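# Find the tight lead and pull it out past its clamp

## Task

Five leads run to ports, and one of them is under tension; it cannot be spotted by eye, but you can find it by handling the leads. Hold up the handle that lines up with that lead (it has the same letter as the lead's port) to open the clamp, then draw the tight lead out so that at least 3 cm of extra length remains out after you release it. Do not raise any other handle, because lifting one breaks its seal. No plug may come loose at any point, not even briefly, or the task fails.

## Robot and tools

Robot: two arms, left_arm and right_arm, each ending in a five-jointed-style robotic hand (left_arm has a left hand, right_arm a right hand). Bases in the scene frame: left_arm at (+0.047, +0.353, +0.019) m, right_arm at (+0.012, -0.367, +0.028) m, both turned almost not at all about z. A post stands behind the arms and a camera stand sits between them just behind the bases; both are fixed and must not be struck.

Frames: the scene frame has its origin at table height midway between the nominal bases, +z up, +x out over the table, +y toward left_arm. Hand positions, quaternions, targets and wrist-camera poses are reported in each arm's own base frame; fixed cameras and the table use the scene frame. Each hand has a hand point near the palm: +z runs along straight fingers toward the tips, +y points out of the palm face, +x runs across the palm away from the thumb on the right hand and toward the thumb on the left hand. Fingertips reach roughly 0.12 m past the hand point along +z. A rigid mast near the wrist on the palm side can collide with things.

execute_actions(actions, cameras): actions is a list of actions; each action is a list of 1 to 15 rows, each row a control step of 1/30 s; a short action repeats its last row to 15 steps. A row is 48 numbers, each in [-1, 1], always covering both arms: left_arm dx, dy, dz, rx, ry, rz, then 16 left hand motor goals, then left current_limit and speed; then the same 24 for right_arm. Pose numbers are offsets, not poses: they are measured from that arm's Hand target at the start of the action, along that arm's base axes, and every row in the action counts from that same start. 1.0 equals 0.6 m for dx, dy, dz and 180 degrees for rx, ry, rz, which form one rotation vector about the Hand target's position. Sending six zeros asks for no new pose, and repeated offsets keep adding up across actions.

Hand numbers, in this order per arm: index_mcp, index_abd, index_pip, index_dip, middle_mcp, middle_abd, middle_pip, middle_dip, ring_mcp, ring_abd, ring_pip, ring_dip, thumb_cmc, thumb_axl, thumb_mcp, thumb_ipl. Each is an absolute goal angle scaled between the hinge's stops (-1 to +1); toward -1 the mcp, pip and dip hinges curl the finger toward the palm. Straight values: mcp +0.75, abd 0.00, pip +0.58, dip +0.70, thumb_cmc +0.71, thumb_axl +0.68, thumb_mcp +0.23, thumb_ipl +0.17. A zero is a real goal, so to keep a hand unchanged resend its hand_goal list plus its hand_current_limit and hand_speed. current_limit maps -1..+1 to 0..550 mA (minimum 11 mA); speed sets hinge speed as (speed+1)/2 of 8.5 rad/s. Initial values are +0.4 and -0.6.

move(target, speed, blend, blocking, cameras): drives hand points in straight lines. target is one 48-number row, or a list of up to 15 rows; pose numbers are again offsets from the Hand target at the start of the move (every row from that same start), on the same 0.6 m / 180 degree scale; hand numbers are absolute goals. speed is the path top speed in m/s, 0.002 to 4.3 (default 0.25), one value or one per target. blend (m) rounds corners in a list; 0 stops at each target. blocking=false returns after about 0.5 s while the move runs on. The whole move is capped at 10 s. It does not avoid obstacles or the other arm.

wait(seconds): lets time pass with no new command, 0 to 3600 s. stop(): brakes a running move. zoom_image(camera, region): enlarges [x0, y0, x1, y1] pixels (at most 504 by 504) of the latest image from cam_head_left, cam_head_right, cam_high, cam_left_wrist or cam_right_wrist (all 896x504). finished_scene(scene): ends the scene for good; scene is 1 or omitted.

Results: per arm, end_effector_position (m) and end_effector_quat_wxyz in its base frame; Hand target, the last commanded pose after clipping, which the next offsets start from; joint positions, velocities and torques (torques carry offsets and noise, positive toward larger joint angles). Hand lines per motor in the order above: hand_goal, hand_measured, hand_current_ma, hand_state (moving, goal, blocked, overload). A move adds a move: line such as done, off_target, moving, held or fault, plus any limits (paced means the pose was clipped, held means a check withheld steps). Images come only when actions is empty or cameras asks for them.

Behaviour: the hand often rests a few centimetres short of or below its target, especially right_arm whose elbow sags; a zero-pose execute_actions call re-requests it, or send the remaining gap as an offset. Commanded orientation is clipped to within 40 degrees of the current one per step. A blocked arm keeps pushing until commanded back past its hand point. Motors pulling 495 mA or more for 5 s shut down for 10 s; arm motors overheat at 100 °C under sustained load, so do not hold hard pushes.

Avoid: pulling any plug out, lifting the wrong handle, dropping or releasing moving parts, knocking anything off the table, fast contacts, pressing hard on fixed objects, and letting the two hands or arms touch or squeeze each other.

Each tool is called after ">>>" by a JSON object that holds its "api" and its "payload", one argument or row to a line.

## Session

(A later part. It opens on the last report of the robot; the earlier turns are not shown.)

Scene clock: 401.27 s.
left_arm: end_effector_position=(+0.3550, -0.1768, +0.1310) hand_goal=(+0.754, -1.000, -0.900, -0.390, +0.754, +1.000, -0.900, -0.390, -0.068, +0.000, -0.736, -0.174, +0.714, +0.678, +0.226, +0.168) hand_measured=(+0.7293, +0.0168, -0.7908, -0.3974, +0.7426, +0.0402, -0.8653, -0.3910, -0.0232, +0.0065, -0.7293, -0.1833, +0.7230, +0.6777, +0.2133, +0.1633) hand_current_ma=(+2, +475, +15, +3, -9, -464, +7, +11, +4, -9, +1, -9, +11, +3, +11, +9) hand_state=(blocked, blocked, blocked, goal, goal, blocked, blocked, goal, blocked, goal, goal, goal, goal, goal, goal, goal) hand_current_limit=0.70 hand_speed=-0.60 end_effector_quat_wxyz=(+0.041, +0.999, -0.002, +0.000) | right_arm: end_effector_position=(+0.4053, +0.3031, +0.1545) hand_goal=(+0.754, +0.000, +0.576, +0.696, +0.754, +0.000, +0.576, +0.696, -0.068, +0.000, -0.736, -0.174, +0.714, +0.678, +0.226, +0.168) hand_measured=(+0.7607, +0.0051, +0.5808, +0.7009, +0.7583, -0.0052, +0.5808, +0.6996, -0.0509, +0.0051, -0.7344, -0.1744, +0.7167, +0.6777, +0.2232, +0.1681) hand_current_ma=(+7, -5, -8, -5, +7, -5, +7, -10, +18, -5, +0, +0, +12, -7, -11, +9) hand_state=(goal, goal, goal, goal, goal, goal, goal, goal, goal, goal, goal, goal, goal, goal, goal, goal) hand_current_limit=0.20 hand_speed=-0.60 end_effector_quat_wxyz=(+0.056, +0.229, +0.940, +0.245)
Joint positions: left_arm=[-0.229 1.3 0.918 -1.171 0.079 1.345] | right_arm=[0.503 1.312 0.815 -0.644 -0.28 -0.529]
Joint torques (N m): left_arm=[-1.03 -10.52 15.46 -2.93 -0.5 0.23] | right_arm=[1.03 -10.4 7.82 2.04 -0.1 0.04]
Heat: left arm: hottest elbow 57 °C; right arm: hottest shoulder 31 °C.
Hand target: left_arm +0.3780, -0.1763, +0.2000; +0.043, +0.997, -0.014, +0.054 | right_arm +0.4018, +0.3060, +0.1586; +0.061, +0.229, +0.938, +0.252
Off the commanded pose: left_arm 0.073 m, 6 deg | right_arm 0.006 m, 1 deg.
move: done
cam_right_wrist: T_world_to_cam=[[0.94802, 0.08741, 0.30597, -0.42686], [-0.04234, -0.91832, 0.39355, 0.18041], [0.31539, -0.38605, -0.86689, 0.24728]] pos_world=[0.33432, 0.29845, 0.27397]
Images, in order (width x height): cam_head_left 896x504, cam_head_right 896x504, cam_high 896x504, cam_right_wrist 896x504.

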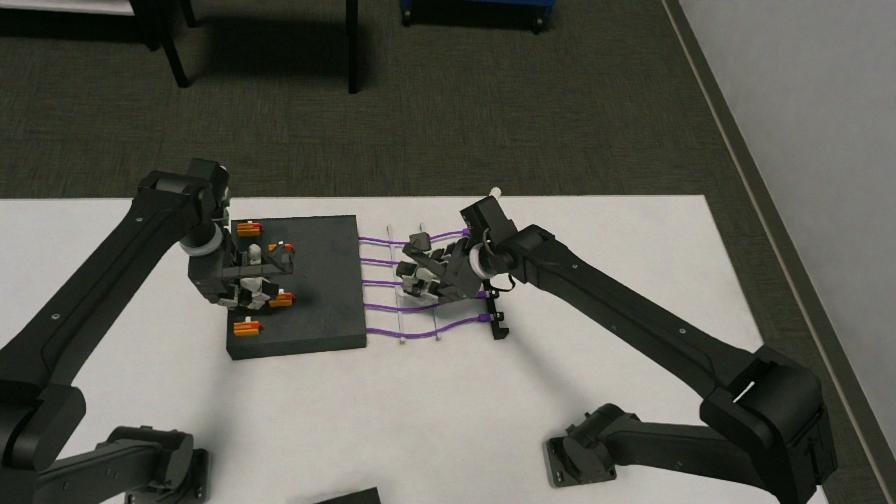

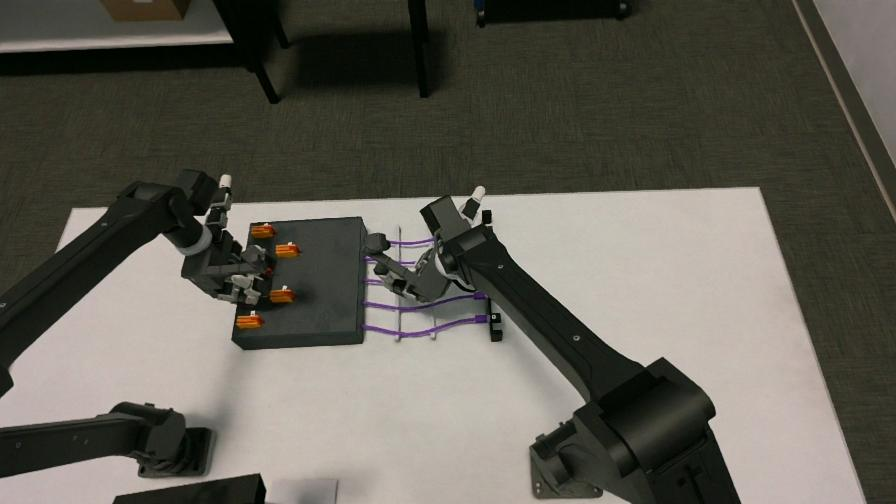

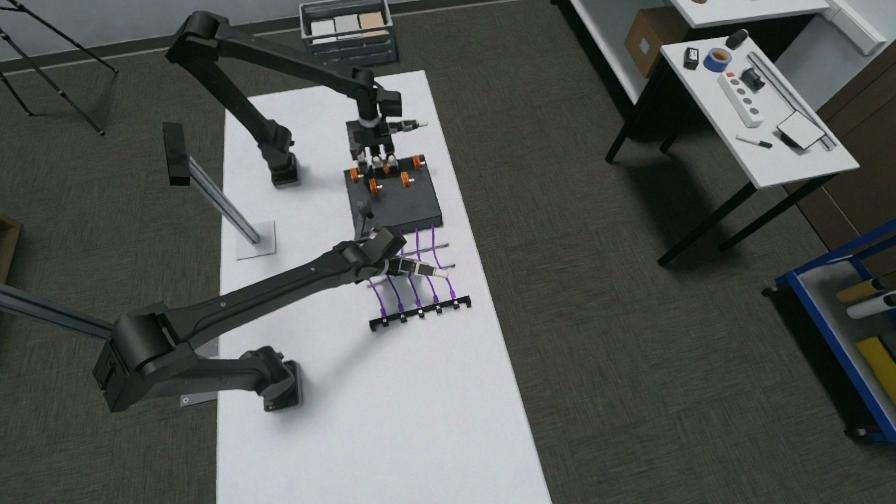

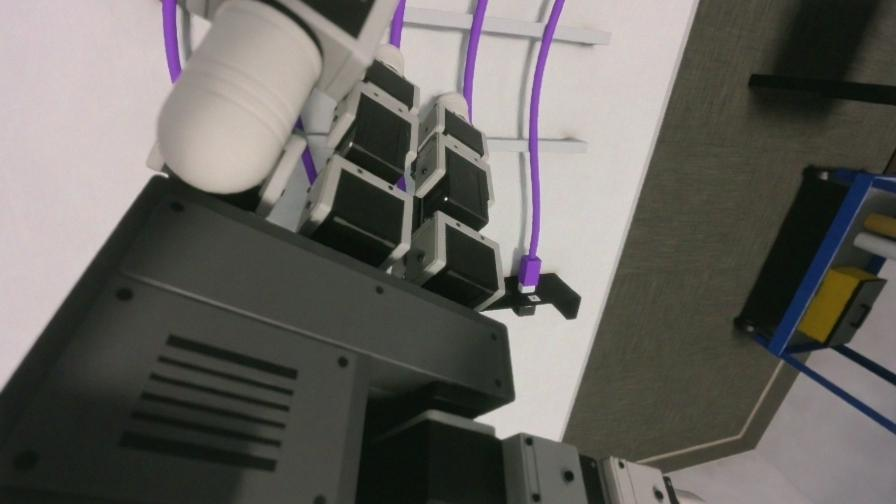

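>>> {"api": "move", "payload": {
  "target": [
    [0,0,0,0,0,0, 0.754,-1,-0.9,-0.39, 0.754,1,-0.9,-0.39, -0.068,0,-0.737,-0.174, 0.714,0.678,0.226,0.168, 0.7,-0.6, 0,0,-0.034,0,0,0, 0.754,0.0,0.576,0.696, 0.754,0.0,0.576,0.696, -0.068,0,-0.737,-0.174, 0.714,0.678,0.226,0.168, 0.2,-0.6]
  ],
  "speed": 0.05,
  "cameras": ["cam_right_wrist","cam_head_right","cam_high","cam_head_left"]
}}

>>> {"api": "zoom_image", "payload": {
  "camera": "cam_right_wrist",
  "region": [340, 0, 500, 220]
}}

>>> {"api": "zoom_image", "payload": {
  "camera": "cam_head_left",
  "region": [380, 240, 480, 320]
}}

>>> {"api": "zoom_image", "payload": {
  "camera": "cam_high",
  "region": [350, 220, 470, 320]
}}

Scene clock: 402.90 s.
left_arm: end_effector_position=(+0.3550, -0.1768, +0.1310) hand_goal=(+0.754, -1.000, -0.900, -0.390, +0.754, +1.000, -0.900, -0.390, -0.068, +0.000, -0.736, -0.174, +0.714, +0.678, +0.226, +0.168) hand_measured=(+0.7281, +0.0168, -0.7908, -0.3986, +0.7426, +0.0402, -0.8653, -0.3923, -0.0244, +0.0051, -0.7305, -0.1833, +0.7242, +0.6777, +0.2133, +0.1633) hand_current_ma=(+11, +468, +9, -7, -8, -459, -2, +10, +7, -10, -1, -6, +5, +19, +2, +9) hand_state=(blocked, blocked, blocked, goal, goal, blocked, blocked, goal, blocked, goal, goal, goal, goal, goal, goal, goal) hand_current_limit=0.70 hand_speed=-0.60 end_effector_quat_wxyz=(+0.041, +0.999, -0.002, +0.000) | right_arm: end_effector_position=(+0.4053, +0.3028, +0.1500) hand_goal=(+0.754, +0.000, +0.576, +0.696, +0.754, +0.000, +0.576, +0.696, -0.068, +0.000, -0.736, -0.174, +0.714, +0.678, +0.226, +0.168) hand_measured=(+0.7607, +0.0051, +0.5821, +0.6996, +0.7631, +0.0021, +0.5795, +0.6996, -0.0509, +0.0051, -0.7344, -0.1744, +0.7180, +0.6767, +0.2232, +0.1672) hand_current_ma=(+12, -2, -7, -7, +11, -7, +5, -7, +19, -4, -5, -1, +11, -6, -6, +9) hand_state=(goal, goal, goal, goal, goal, goal, goal, goal, goal, goal, goal, goal, goal, goal, goal, goal) hand_current_limit=0.20 hand_speed=-0.60 end_effector_quat_wxyz=(+0.068, +0.226, +0.938, +0.255)
Joint positions: left_arm=[-0.229 1.3 0.918 -1.171 0.079 1.345] | right_arm=[0.503 1.312 0.785 -0.583 -0.279 -0.528]
Joint torques (N m): left_arm=[-1.32 -10.52 15.3 -3.03 -0.52 0.27] | right_arm=[1.03 -7.77 7.56 2.19 -0.13 0.06]
Heat: left arm: hottest elbow 58 °C; right arm: hottest shoulder 31 °C.
Hand target: left_arm +0.3780, -0.1763, +0.2000; +0.043, +0.997, -0.014, +0.054 | right_arm +0.4017, +0.3060, +0.1382; +0.061, +0.229, +0.938, +0.252
Off the commanded pose: left_arm 0.073 m, 6 deg | right_arm 0.013 m, 1 deg.
move: off_target (right_arm)
cam_right_wrist: T_world_to_cam=[[0.93924, 0.08207, 0.3333, -0.42436], [-0.05378, -0.92381, 0.37906, 0.19045], [0.33901, -0.37395, -0.86327, 0.22942]] pos_world=[0.33104, 0.29656, 0.26729]
Images, in order (width x height): cam_head_left 896x504, cam_head_right 896x504, cam_high 896x504, cam_right_wrist 896x504.

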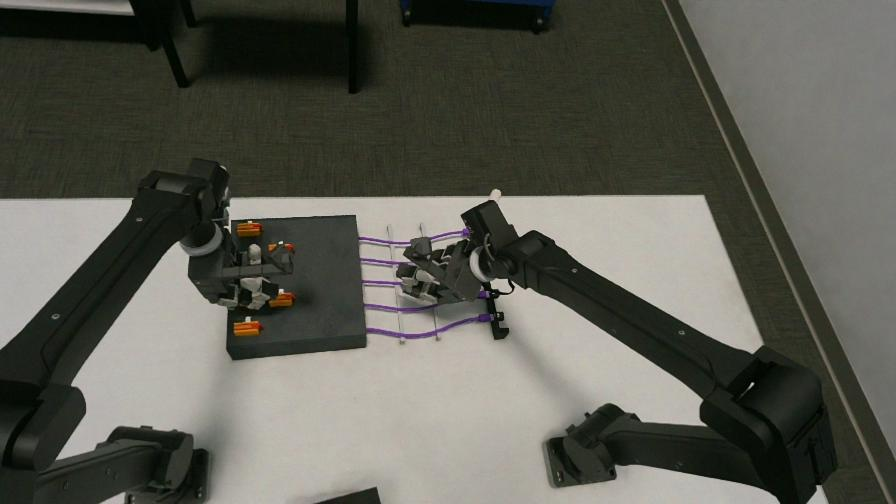

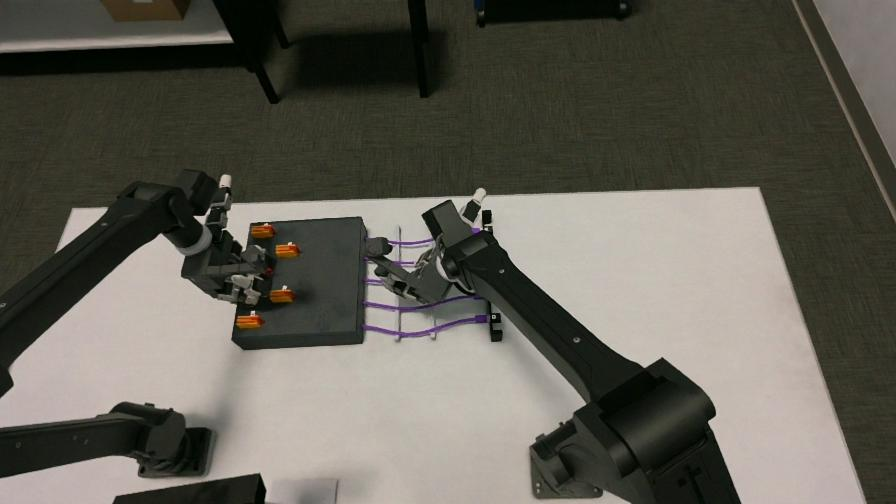

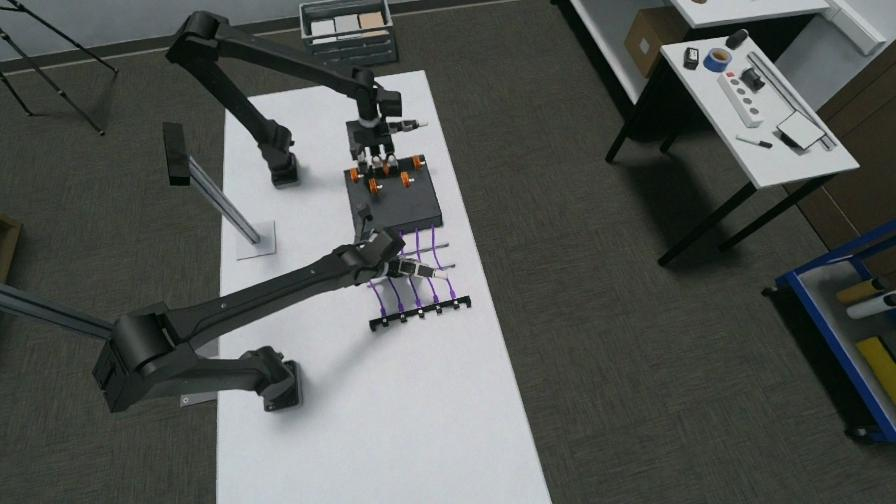

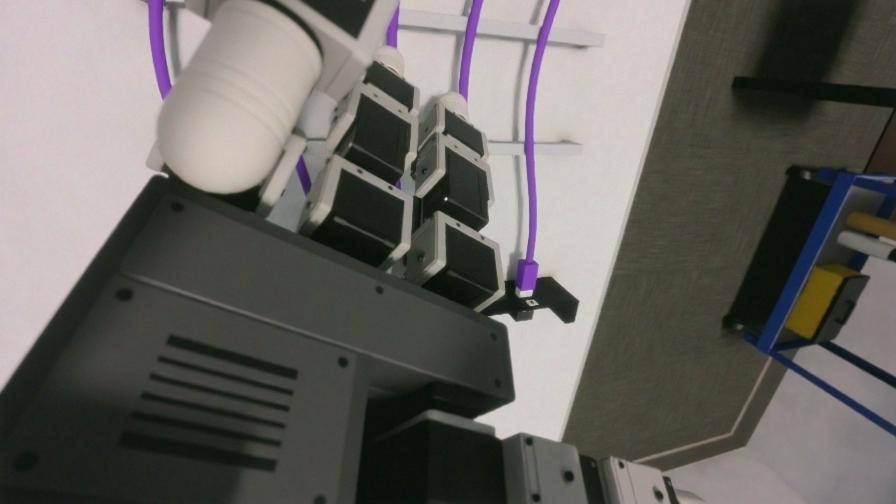

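Scaled by 2.291 from the camera's image (finer frame: 1280x720).

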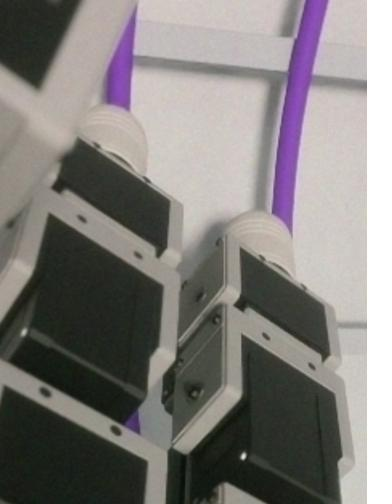

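Scaled by 5.040 from the camera's image (finer frame: 1280x720).

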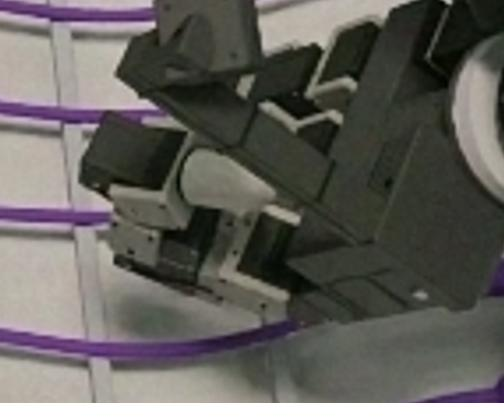

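Scaled by 4.200 from the camera's image (finer frame: 1280x720).

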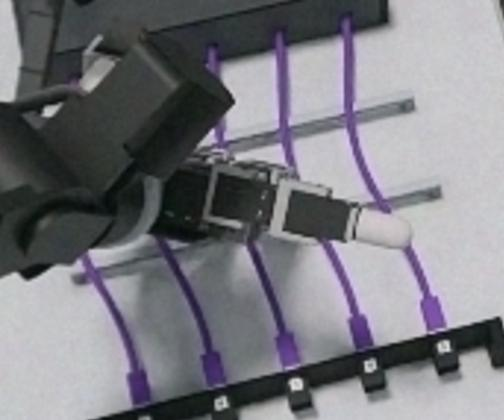

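>>> {"api": "move", "payload": {
  "target": [
    [0,0,0,0,0,0, 0.754,-1,-0.9,-0.39, 0.754,1,-0.9,-0.39, -0.068,0,-0.737,-0.174, 0.714,0.678,0.226,0.168, 0.7,-0.6, 0,0,0.045,0,0,0, 0.754,0.0,0.576,0.696, 0.754,0.0,0.576,0.696, -0.068,0,-0.737,-0.174, 0.714,0.678,0.226,0.168, 0.2,-0.6],
    [0,0,0,0,0,0, 0.754,-1,-0.9,-0.39, 0.754,1,-0.9,-0.39, -0.068,0,-0.737,-0.174, 0.714,0.678,0.226,0.168, 0.7,-0.6, -0.028,0,0.045,0,0,0, 0.754,0.0,0.576,0.696, 0.754,0.0,0.576,0.696, -0.068,0,-0.737,-0.174, 0.714,0.678,0.226,0.168, 0.2,-0.6],
    [0,0,0,0,0,0, 0.754,-1,-0.9,-0.39, 0.754,1,-0.9,-0.39, -0.068,0,-0.737,-0.174, 0.714,0.678,0.226,0.168, 0.7,-0.6, -0.028,0,0.01,0,0,0, 0.754,0.0,0.576,0.696, 0.754,0.0,0.576,0.696, -0.068,0,-0.737,-0.174, 0.714,0.678,0.226,0.168, 0.2,-0.6]
  ],
  "speed": 0.06,
  "cameras": ["cam_right_wrist","cam_head_right"]
}}

>>> {"api": "zoom_image", "payload": {
  "camera": "cam_right_wrist",
  "region": [340, 0, 500, 220]
}}

Scene clock: 406.87 s.
left_arm: end_effector_position=(+0.3550, -0.1768, +0.1310) hand_goal=(+0.754, -1.000, -0.900, -0.390, +0.754, +1.000, -0.900, -0.390, -0.068, +0.000, -0.736, -0.174, +0.714, +0.678, +0.226, +0.168) hand_measured=(+0.7293, +0.0168, -0.7908, -0.3974, +0.7426, +0.0388, -0.8653, -0.3910, -0.0232, +0.0051, -0.7305, -0.1846, +0.7230, +0.6777, +0.2143, +0.1633) hand_current_ma=(-5, +468, +27, -1, -11, -464, +6, -1, +9, -13, -2, -2, +15, +10, +6, -1) hand_state=(blocked, blocked, blocked, goal, goal, blocked, blocked, goal, blocked, goal, goal, goal, goal, goal, goal, goal) hand_current_limit=0.70 hand_speed=-0.60 end_effector_quat_wxyz=(+0.041, +0.999, -0.002, +0.000) | right_arm: end_effector_position=(+0.3870, +0.3032, +0.1484) hand_goal=(+0.754, +0.000, +0.576, +0.696, +0.754, +0.000, +0.576, +0.696, -0.068, +0.000, -0.736, -0.174, +0.714, +0.678, +0.226, +0.168) hand_measured=(+0.7607, +0.0036, +0.5808, +0.6996, +0.7571, +0.0007, +0.5795, +0.6996, -0.0509, +0.0051, -0.7344, -0.1757, +0.7167, +0.6777, +0.2232, +0.1672) hand_current_ma=(+10, -2, -8, -8, +5, -2, +5, -10, +22, -4, -5, -2, +17, -9, -5, +7) hand_state=(goal, goal, goal, goal, goal, goal, goal, goal, goal, goal, goal, goal, goal, goal, goal, goal) hand_current_limit=0.20 hand_speed=-0.60 end_effector_quat_wxyz=(+0.062, +0.227, +0.939, +0.251)
Joint positions: left_arm=[-0.229 1.3 0.918 -1.171 0.079 1.345] | right_arm=[0.529 1.273 0.753 -0.597 -0.269 -0.505]
Joint torques (N m): left_arm=[-0.38 -11.05 15.41 -2.96 -0.55 0.25] | right_arm=[0.97 -8.06 7.94 2.07 -0.1 0.06]
Heat: left arm: hottest elbow 59 °C; right arm: hottest shoulder 31 °C.
Hand target: left_arm +0.3780, -0.1763, +0.2000; +0.043, +0.997, -0.014, +0.054 | right_arm +0.3850, +0.3061, +0.1443; +0.061, +0.229, +0.938, +0.252
Off the commanded pose: left_arm 0.073 m, 6 deg | right_arm 0.006 m, 0 deg.
move: done
cam_right_wrist: T_world_to_cam=[[0.94315, 0.08573, 0.32112, -0.40752], [-0.0474, -0.92159, 0.38526, 0.18638], [0.32897, -0.37858, -0.86513, 0.23999]] pos_world=[0.31423, 0.29756, 0.26668]
Images, in order (width x height): cam_head_right 896x504, cam_right_wrist 896x504.

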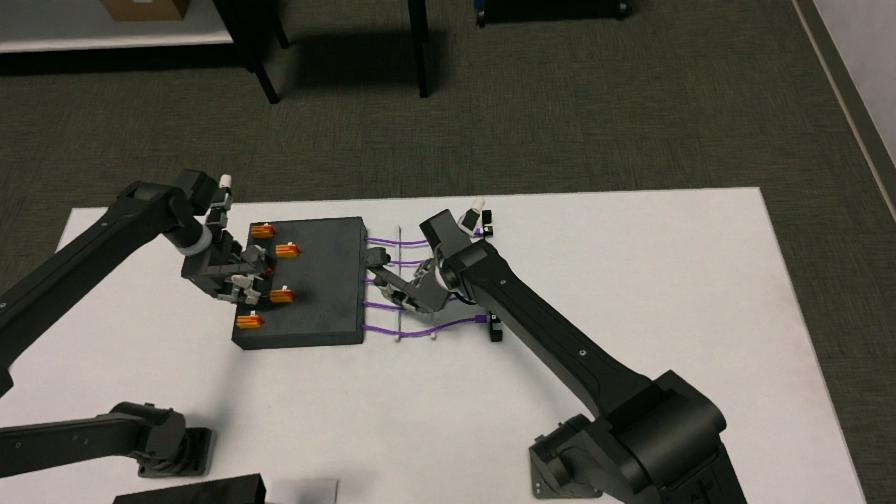

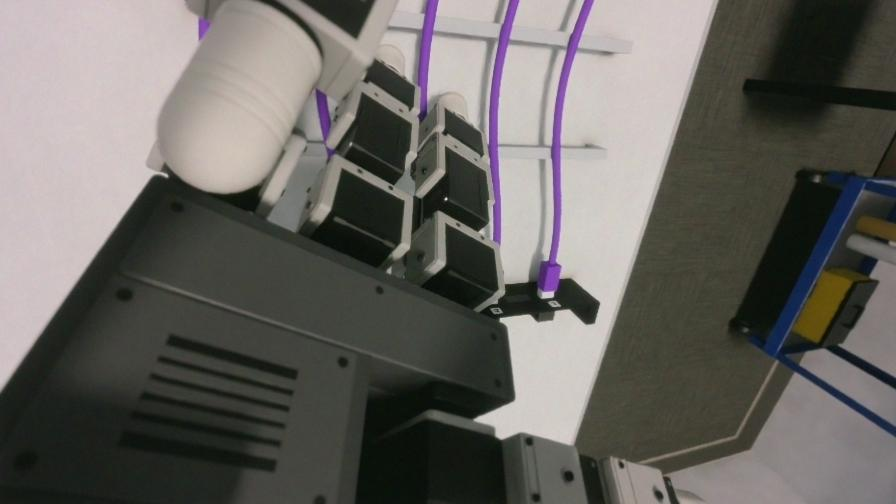

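Scaled by 2.291 from the camera's image (finer frame: 1280x720).

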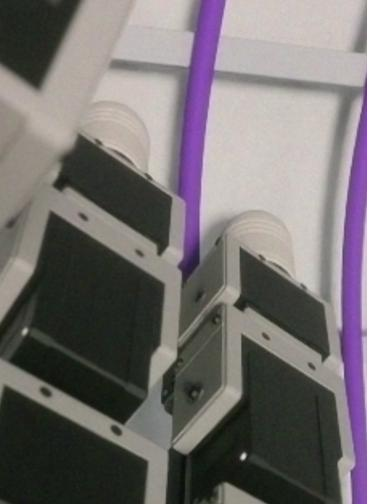

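>>> {"api": "move", "payload": {
  "target": [
    [0,0,0,0,0,0, 0.754,-1,-0.9,-0.39, 0.754,1,-0.9,-0.39, -0.068,0,-0.737,-0.174, 0.714,0.678,0.226,0.168, 0.7,-0.6, 0,0,-0.013,0,0,0, 0.754,0.0,0.576,0.696, 0.754,0.0,0.576,0.696, -0.068,0,-0.737,-0.174, 0.714,0.678,0.226,0.168, 0.2,-0.6],
    [0,0,0,0,0,0, 0.754,-1,-0.9,-0.39, 0.754,1,-0.9,-0.39, -0.068,0,-0.737,-0.174, 0.714,0.678,0.226,0.168, 0.7,-0.6, 0,0,-0.013,0,0,0, 0.754,-0.8,0.576,0.696, 0.754,0.8,0.576,0.696, -0.068,0,-0.737,-0.174, 0.714,0.678,0.226,0.168, 0.5,-0.6]
  ],
  "speed": 0.04,
  "cameras": ["cam_right_wrist","cam_head_left"]
}}

>>> {"api": "zoom_image", "payload": {
  "camera": "cam_right_wrist",
  "region": [340, 0, 500, 220]
}}

>>> {"api": "zoom_image", "payload": {
  "camera": "cam_head_left",
  "region": [350, 210, 520, 350]
}}

Scene clock: 408.93 s.
left_arm: end_effector_position=(+0.3550, -0.1768, +0.1310) hand_goal=(+0.754, -1.000, -0.900, -0.390, +0.754, +1.000, -0.900, -0.390, -0.068, +0.000, -0.736, -0.174, +0.714, +0.678, +0.226, +0.168) hand_measured=(+0.7293, +0.0168, -0.7908, -0.3974, +0.7426, +0.0402, -0.8653, -0.3923, -0.0244, +0.0051, -0.7293, -0.1846, +0.7230, +0.6777, +0.2143, +0.1633) hand_current_ma=(+10, +471, +8, +1, -1, -466, -2, -3, +7, -12, -6, -3, +12, +8, +3, +10) hand_state=(blocked, blocked, blocked, goal, goal, blocked, blocked, goal, blocked, goal, goal, goal, goal, goal, goal, goal) hand_current_limit=0.70 hand_speed=-0.60 end_effector_quat_wxyz=(+0.041, +0.999, -0.002, +0.000) | right_arm: end_effector_position=(+0.3879, +0.3029, +0.1413) hand_goal=(+0.754, -0.800, +0.576, +0.696, +0.754, +0.800, +0.576, +0.696, -0.068, +0.000, -0.736, -0.174, +0.714, +0.678, +0.226, +0.168) hand_measured=(+0.7607, -0.0696, +0.5808, +0.6971, +0.7571, +0.0944, +0.5795, +0.6996, -0.0509, +0.0036, -0.7344, -0.1757, +0.7167, +0.6777, +0.2232, +0.1681) hand_current_ma=(+10, +407, -9, -11, +9, -414, +4, -11, +20, -4, -8, +0, +13, -6, -4, +10) hand_state=(goal, blocked, goal, goal, goal, blocked, goal, goal, goal, goal, goal, goal, goal, goal, goal, goal) hand_current_limit=0.50 hand_speed=-0.60 end_effector_quat_wxyz=(+0.065, +0.227, +0.939, +0.251)
Joint positions: left_arm=[-0.229 1.3 0.918 -1.171 0.079 1.345] | right_arm=[0.529 1.285 0.741 -0.57 -0.265 -0.505]
Joint torques (N m): left_arm=[-0.91 -10.4 15.39 -2.88 -0.56 0.28] | right_arm=[0.97 -8 7.83 2.02 -0.22 0.06]
Heat: left arm: hottest elbow 59 °C; right arm: hottest shoulder 31 °C.
Hand target: left_arm +0.3780, -0.1763, +0.2000; +0.043, +0.997, -0.014, +0.054 | right_arm +0.3850, +0.3061, +0.1365; +0.061, +0.229, +0.938, +0.252
Off the commanded pose: left_arm 0.073 m, 6 deg | right_arm 0.006 m, 0 deg.
move: done
cam_right_wrist: T_world_to_cam=[[0.94197, 0.08424, 0.32496, -0.4057], [-0.05091, -0.92096, 0.38631, 0.18989], [0.33182, -0.38043, -0.86323, 0.23262]] pos_world=[0.31464, 0.29756, 0.25929]
Images, in order (width x height): cam_head_left 896x504, cam_right_wrist 896x504.

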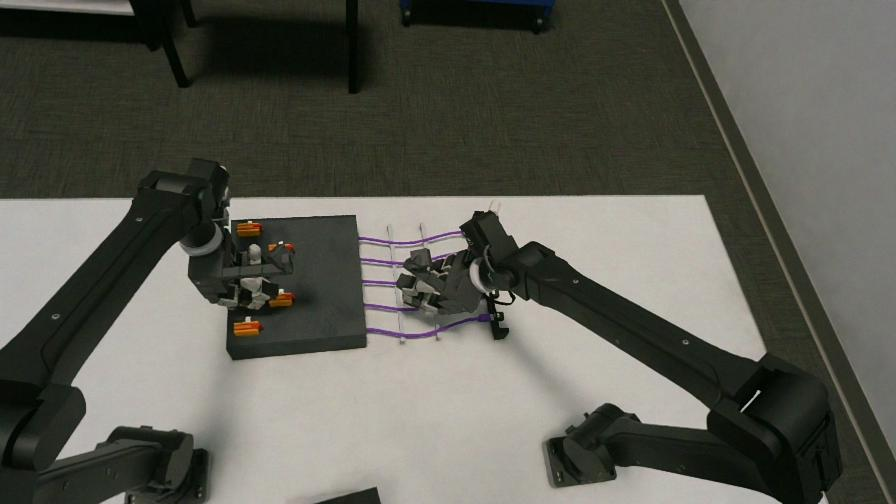

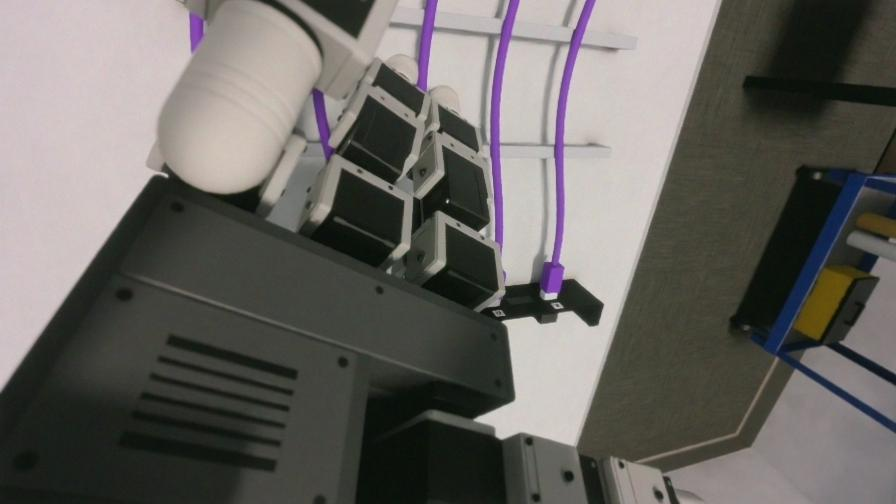

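Scaled by 2.291 from the camera's image (finer frame: 1280x720).

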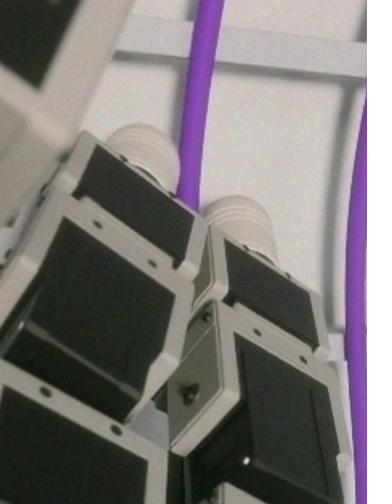

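Scaled by 2.965 from the camera's image (finer frame: 1280x720).

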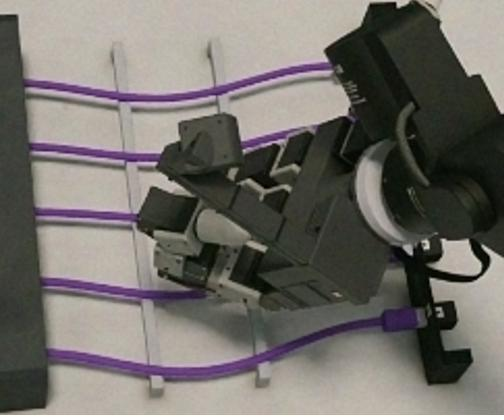

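>>> {"api": "move", "payload": {
  "target": [
    [0,0,0,0,0,0, 0.754,-1,-0.9,-0.39, 0.754,1,-0.9,-0.39, -0.068,0,-0.737,-0.174, 0.714,0.678,0.226,0.168, 0.7,-0.6, 0,0,0,0,0,-0.09, 0.754,-0.8,0.576,0.696, 0.754,0.8,0.576,0.696, -0.068,0,-0.737,-0.174, 0.714,0.678,0.226,0.168, 0.5,-0.6]
  ],
  "speed": 0.1,
  "cameras": ["cam_right_wrist"]
}}

>>> {"api": "zoom_image", "payload": {
  "camera": "cam_right_wrist",
  "region": [340, 0, 500, 220]
}}

Scene clock: 411.63 s.
left_arm: end_effector_position=(+0.3550, -0.1768, +0.1310) hand_goal=(+0.754, -1.000, -0.900, -0.390, +0.754, +1.000, -0.900, -0.390, -0.068, +0.000, -0.736, -0.174, +0.714, +0.678, +0.226, +0.168) hand_measured=(+0.7281, +0.0168, -0.7908, -0.3986, +0.7426, +0.0402, -0.8653, -0.3923, -0.0244, +0.0051, -0.7305, -0.1846, +0.7242, +0.6777, +0.2143, +0.1633) hand_current_ma=(+1, +477, +11, -2, -14, -467, +8, +13, +2, -13, +6, -2, +9, +5, -3, +5) hand_state=(blocked, blocked, blocked, goal, goal, blocked, blocked, goal, blocked, goal, goal, goal, goal, goal, goal, goal) hand_current_limit=0.70 hand_speed=-0.60 end_effector_quat_wxyz=(+0.041, +0.999, -0.002, +0.000) | right_arm: end_effector_position=(+0.3925, +0.3022, +0.1372) hand_goal=(+0.754, -0.800, +0.576, +0.696, +0.754, +0.800, +0.576, +0.696, -0.068, +0.000, -0.736, -0.174, +0.714, +0.678, +0.226, +0.168) hand_measured=(+0.7583, -0.0682, +0.5705, +0.6907, +0.7511, +0.0974, +0.5795, +0.6996, -0.0509, +0.0036, -0.7344, -0.1757, +0.7180, +0.6777, +0.2242, +0.1681) hand_current_ma=(+6, +413, -12, -9, +5, -417, +3, -8, +17, -4, -6, +0, +10, -7, -9, +12) hand_state=(goal, blocked, goal, goal, goal, blocked, goal, goal, goal, goal, goal, goal, goal, goal, goal, goal) hand_current_limit=0.50 hand_speed=-0.60 end_effector_quat_wxyz=(+0.100, +0.358, +0.898, +0.235)
Joint positions: left_arm=[-0.229 1.3 0.918 -1.171 0.079 1.345] | right_arm=[0.656 1.267 0.711 -0.502 -0.066 -0.139]
Joint torques (N m): left_arm=[-0.32 -10.93 15.34 -2.95 -0.51 0.25] | right_arm=[1.44 -9.11 7.41 2.02 -0.07 0.1]
Heat: left arm: hottest elbow 60 °C; right arm: hottest shoulder 31 °C.
Hand target: left_arm +0.3780, -0.1763, +0.2000; +0.043, +0.997, -0.014, +0.054 | right_arm +0.3851, +0.3061, +0.1366; +0.096, +0.359, +0.897, +0.241
Off the commanded pose: left_arm 0.073 m, 6 deg | right_arm 0.008 m, 1 deg.
move: done
cam_right_wrist: T_world_to_cam=[[0.9285, -0.18202, 0.32366, -0.32273], [-0.3072, -0.86618, 0.39415, 0.27405], [0.20861, -0.4654, -0.86017, 0.30104]] pos_world=[0.32105, 0.31874, 0.25538]

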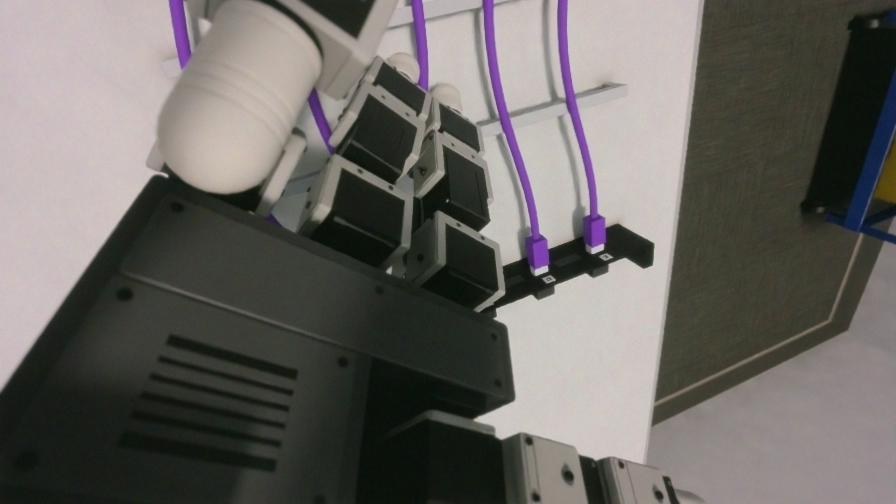

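Scaled by 2.291 from the camera's image (finer frame: 1280x720).

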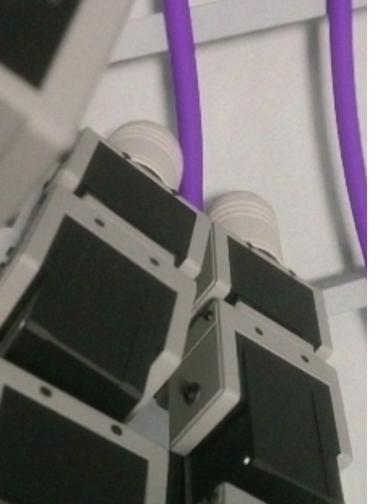

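>>> {"api": "move", "payload": {
  "target": [
    [0,0,0,0,0,0, 0.754,-1,-0.9,-0.39, 0.754,1,-0.9,-0.39, -0.068,0,-0.737,-0.174, 0.714,0.678,0.226,0.168, 0.7,-0.6, 0.01,-0.02,0.05,0,0,0, 0.754,-0.8,0.576,0.696, 0.754,0.8,0.576,0.696, -0.068,0,-0.737,-0.174, 0.714,0.678,0.226,0.168, 0.5,-0.6]
  ],
  "speed": 0.04,
  "cameras": ["cam_right_wrist","cam_head_right","cam_head_left"]
}}

>>> {"api": "zoom_image", "payload": {
  "camera": "cam_right_wrist",
  "region": [340, 0, 500, 220]
}}

>>> {"api": "zoom_image", "payload": {
  "camera": "cam_head_left",
  "region": [350, 210, 520, 350]
}}

Scene clock: 413.70 s.
left_arm: end_effector_position=(+0.3550, -0.1768, +0.1310) hand_goal=(+0.754, -1.000, -0.900, -0.390, +0.754, +1.000, -0.900, -0.390, -0.068, +0.000, -0.736, -0.174, +0.714, +0.678, +0.226, +0.168) hand_measured=(+0.7293, +0.0168, -0.7908, -0.3974, +0.7426, +0.0402, -0.8653, -0.3923, -0.0244, +0.0065, -0.7305, -0.1846, +0.7230, +0.6777, +0.2133, +0.1624) hand_current_ma=(+7, +472, +27, -1, -12, -444, -2, +16, +4, -13, -6, -9, +15, +16, -2, -1) hand_state=(blocked, blocked, blocked, goal, goal, blocked, blocked, goal, blocked, goal, goal, goal, goal, goal, goal, goal) hand_current_limit=0.70 hand_speed=-0.60 end_effector_quat_wxyz=(+0.041, +0.999, -0.002, +0.000) | right_arm: end_effector_position=(+0.3824, +0.2940, +0.1479) hand_goal=(+0.754, -0.800, +0.576, +0.696, +0.754, +0.800, +0.576, +0.696, -0.068, +0.000, -0.736, -0.174, +0.714, +0.678, +0.226, +0.168) hand_measured=(+0.7402, -0.0667, +0.5654, +0.6881, +0.7390, +0.0974, +0.5705, +0.6907, -0.0497, +0.0021, -0.7357, -0.1744, +0.7180, +0.6777, +0.2232, +0.1672) hand_current_ma=(+1, +411, -13, -14, -3, -417, +0, -12, +17, -5, -3, +0, +8, -7, -4, +5) hand_state=(goal, blocked, goal, goal, goal, blocked, goal, goal, goal, goal, goal, goal, goal, goal, goal, goal) hand_current_limit=0.50 hand_speed=-0.60 end_effector_quat_wxyz=(+0.089, +0.358, +0.900, +0.231)
Joint positions: left_arm=[-0.229 1.3 0.918 -1.171 0.079 1.345] | right_arm=[0.647 1.215 0.711 -0.573 -0.085 -0.145]
Joint torques (N m): left_arm=[-0.91 -10.58 15.53 -2.78 -0.55 0.26] | right_arm=[-0.79 -8.88 10.95 0.9 -0.07 -0.17]
Heat: left arm: hottest elbow 60 °C; right arm: hottest shoulder 31 °C.
Hand target: left_arm +0.3780, -0.1763, +0.2000; +0.043, +0.997, -0.014, +0.054 | right_arm +0.3911, +0.2941, +0.1665; +0.096, +0.359, +0.897, +0.241
Off the commanded pose: left_arm 0.073 m, 6 deg | right_arm 0.021 m, 1 deg.
move: off_target (right_arm)
cam_right_wrist: T_world_to_cam=[[0.93672, -0.17629, 0.30244, -0.31996], [-0.29287, -0.86791, 0.4012, 0.25357], [0.19176, -0.46439, -0.86462, 0.3152]] pos_world=[0.31353, 0.31004, 0.26757]
Images, in order (width x height): cam_head_left 896x504, cam_head_right 896x504, cam_right_wrist 896x504.

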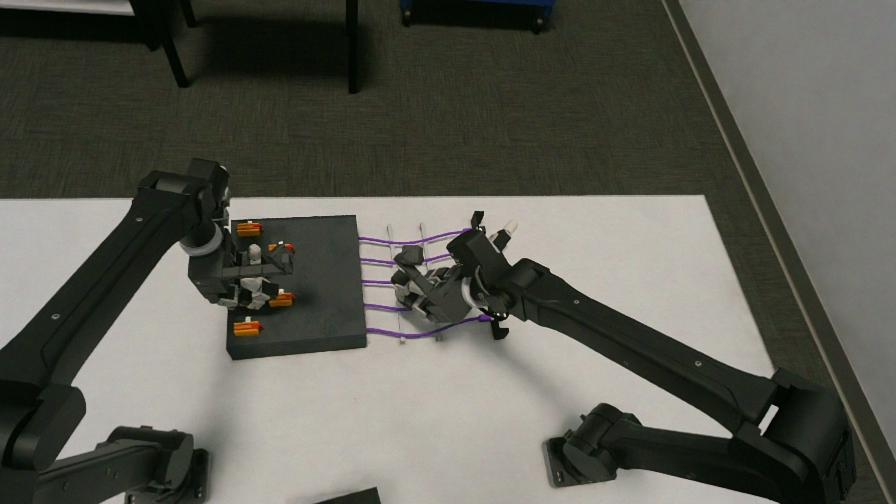

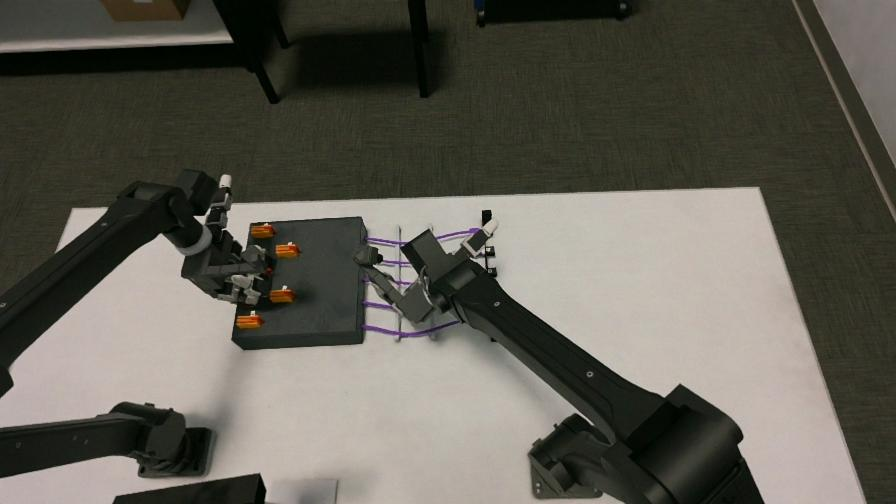

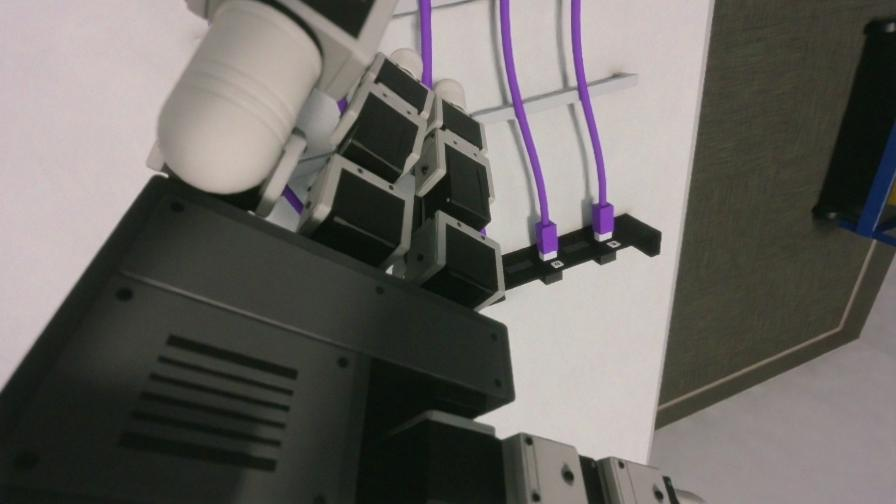

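Scaled by 2.291 from the camera's image (finer frame: 1280x720).

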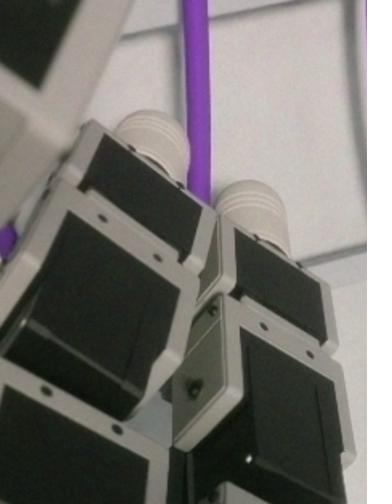

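Scaled by 2.965 from the camera's image (finer frame: 1280x720).

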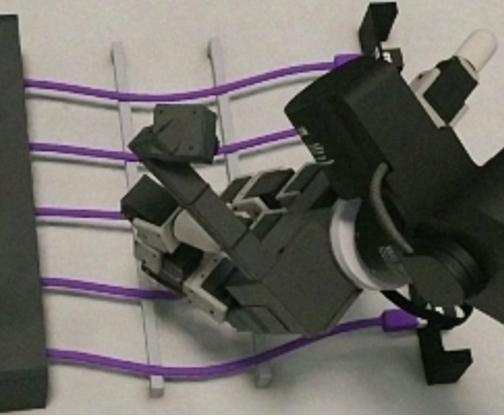

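>>> {"api": "move", "payload": {
  "target": [
    [0,0,0,0,0,0, 0.754,-1,-0.9,-0.39, 0.754,1,-0.9,-0.39, -0.068,0,-0.737,-0.174, 0.714,0.678,0.226,0.168, 0.7,-0.6, 0.01,-0.033,0.02,0,0,0, 0.754,-0.8,0.576,0.696, 0.754,0.8,0.576,0.696, -0.068,0,-0.737,-0.174, 0.714,0.678,0.226,0.168, 0.5,-0.6]
  ],
  "speed": 0.04,
  "cameras": ["cam_right_wrist","cam_head_right","cam_head_left","cam_high"]
}}

>>> {"api": "zoom_image", "payload": {
  "camera": "cam_right_wrist",
  "region": [340, 0, 500, 220]
}}

>>> {"api": "zoom_image", "payload": {
  "camera": "cam_high",
  "region": [350, 220, 480, 330]
}}

>>> {"api": "zoom_image", "payload": {
  "camera": "cam_head_right",
  "region": [340, 200, 520, 350]
}}

Scene clock: 415.57 s.
left_arm: end_effector_position=(+0.3550, -0.1768, +0.1310) hand_goal=(+0.754, -1.000, -0.900, -0.390, +0.754, +1.000, -0.900, -0.390, -0.068, +0.000, -0.736, -0.174, +0.714, +0.678, +0.226, +0.168) hand_measured=(+0.7293, +0.0168, -0.7896, -0.3974, +0.7426, +0.0402, -0.8640, -0.3923, -0.0244, +0.0065, -0.7305, -0.1833, +0.7230, +0.6777, +0.2143, +0.1633) hand_current_ma=(-1, +475, +21, -10, +0, -459, +0, +4, +3, +7, +3, +5, +12, +11, -8, +6) hand_state=(blocked, blocked, blocked, goal, goal, blocked, blocked, goal, blocked, goal, goal, goal, goal, goal, goal, goal) hand_current_limit=0.70 hand_speed=-0.60 end_effector_quat_wxyz=(+0.041, +0.999, -0.002, +0.000) | right_arm: end_effector_position=(+0.3856, +0.2701, +0.1541) hand_goal=(+0.754, -0.800, +0.576, +0.696, +0.754, +0.800, +0.576, +0.696, -0.068, +0.000, -0.736, -0.174, +0.714, +0.678, +0.226, +0.168) hand_measured=(+0.7559, -0.0696, +0.5795, +0.6920, +0.7559, +0.0974, +0.5795, +0.7009, -0.0497, +0.0021, -0.7344, -0.1757, +0.7180, +0.6777, +0.2242, +0.1681) hand_current_ma=(+5, +409, -6, -9, +6, -417, +4, -8, +20, -2, -6, -1, +8, -4, -9, +10) hand_state=(goal, blocked, goal, goal, goal, blocked, goal, goal, goal, goal, goal, goal, goal, goal, goal, goal) hand_current_limit=0.50 hand_speed=-0.60 end_effector_quat_wxyz=(+0.083, +0.365, +0.900, +0.224)
Joint positions: left_arm=[-0.229 1.3 0.918 -1.171 0.079 1.345] | right_arm=[0.583 1.177 0.711 -0.635 -0.114 -0.19]
Joint torques (N m): left_arm=[-0.91 -10.87 15.39 -2.85 -0.53 0.28] | right_arm=[-0.62 -8.23 11.64 1.25 -0.11 -0.25]
Heat: left arm: hottest elbow 61 °C; right arm: hottest shoulder 31 °C.
Hand target: left_arm +0.3780, -0.1763, +0.2000; +0.043, +0.997, -0.014, +0.054 | right_arm +0.3970, +0.2744, +0.1786; +0.096, +0.359, +0.897, +0.241
Off the commanded pose: left_arm 0.073 m, 6 deg | right_arm 0.027 m, 3 deg.
move: off_target (right_arm)
cam_right_wrist: T_world_to_cam=[[0.94023, -0.18414, 0.28645, -0.32582], [-0.29445, -0.86218, 0.41225, 0.22869], [0.17105, -0.47196, -0.86487, 0.31901]] pos_world=[0.31912, 0.28773, 0.27496]
Images, in order (width x height): cam_head_left 896x504, cam_head_right 896x504, cam_high 896x504, cam_right_wrist 896x504.

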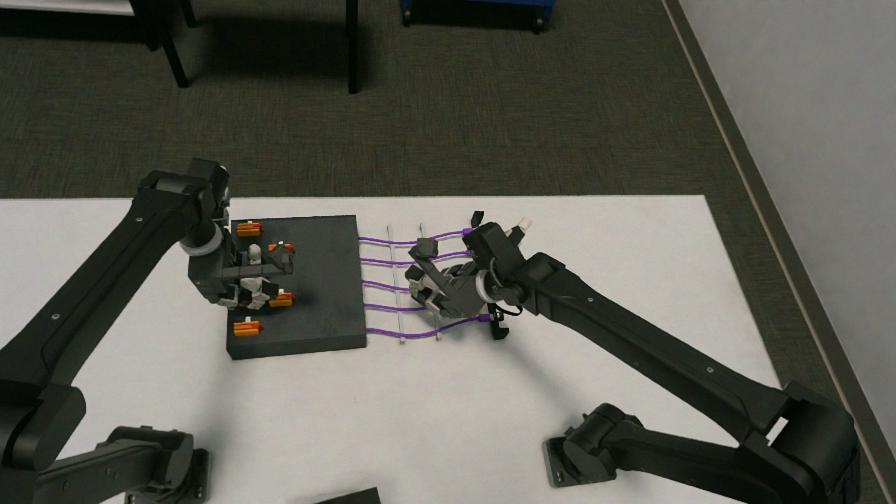

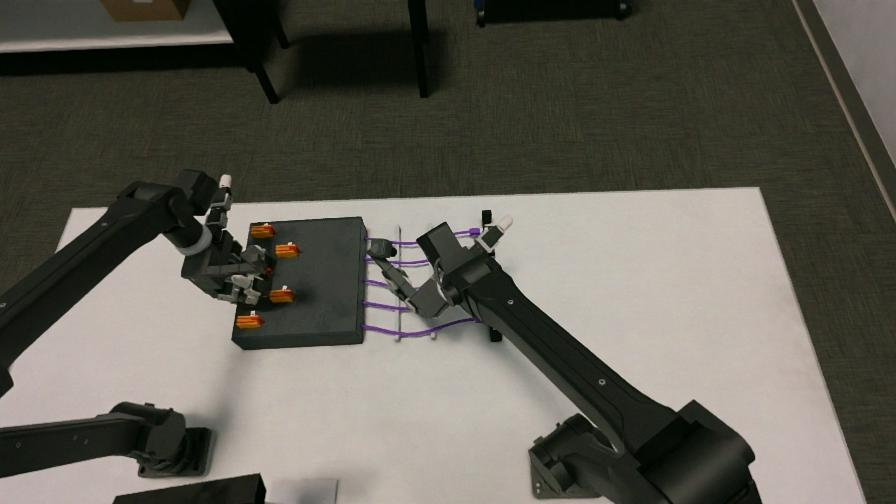

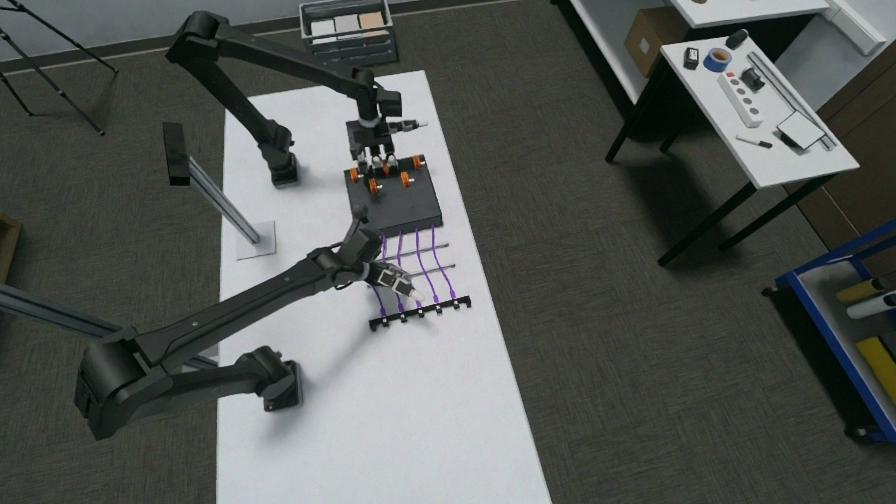

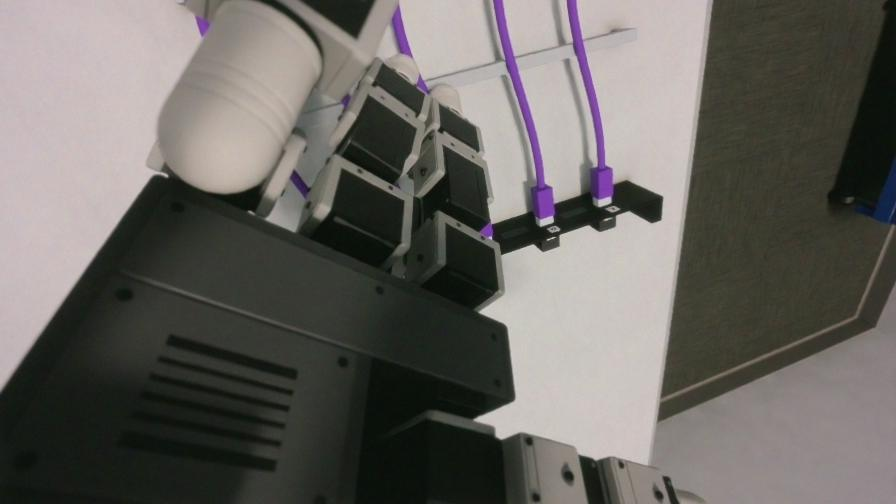

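Scaled by 2.291 from the camera's image (finer frame: 1280x720).

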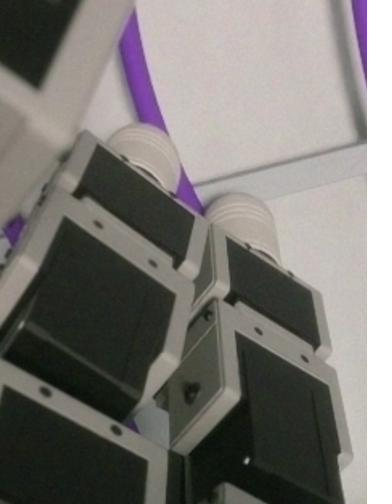

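Scaled by 3.877 from the camera's image (finer frame: 1280x720).

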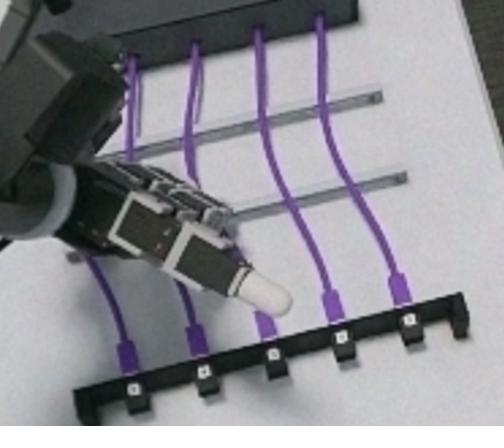

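Scaled by 2.800 from the camera's image (finer frame: 1280x720).

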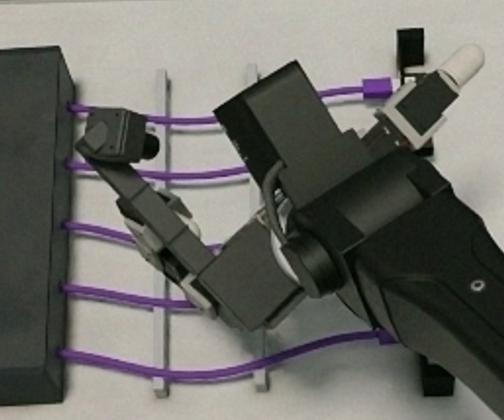

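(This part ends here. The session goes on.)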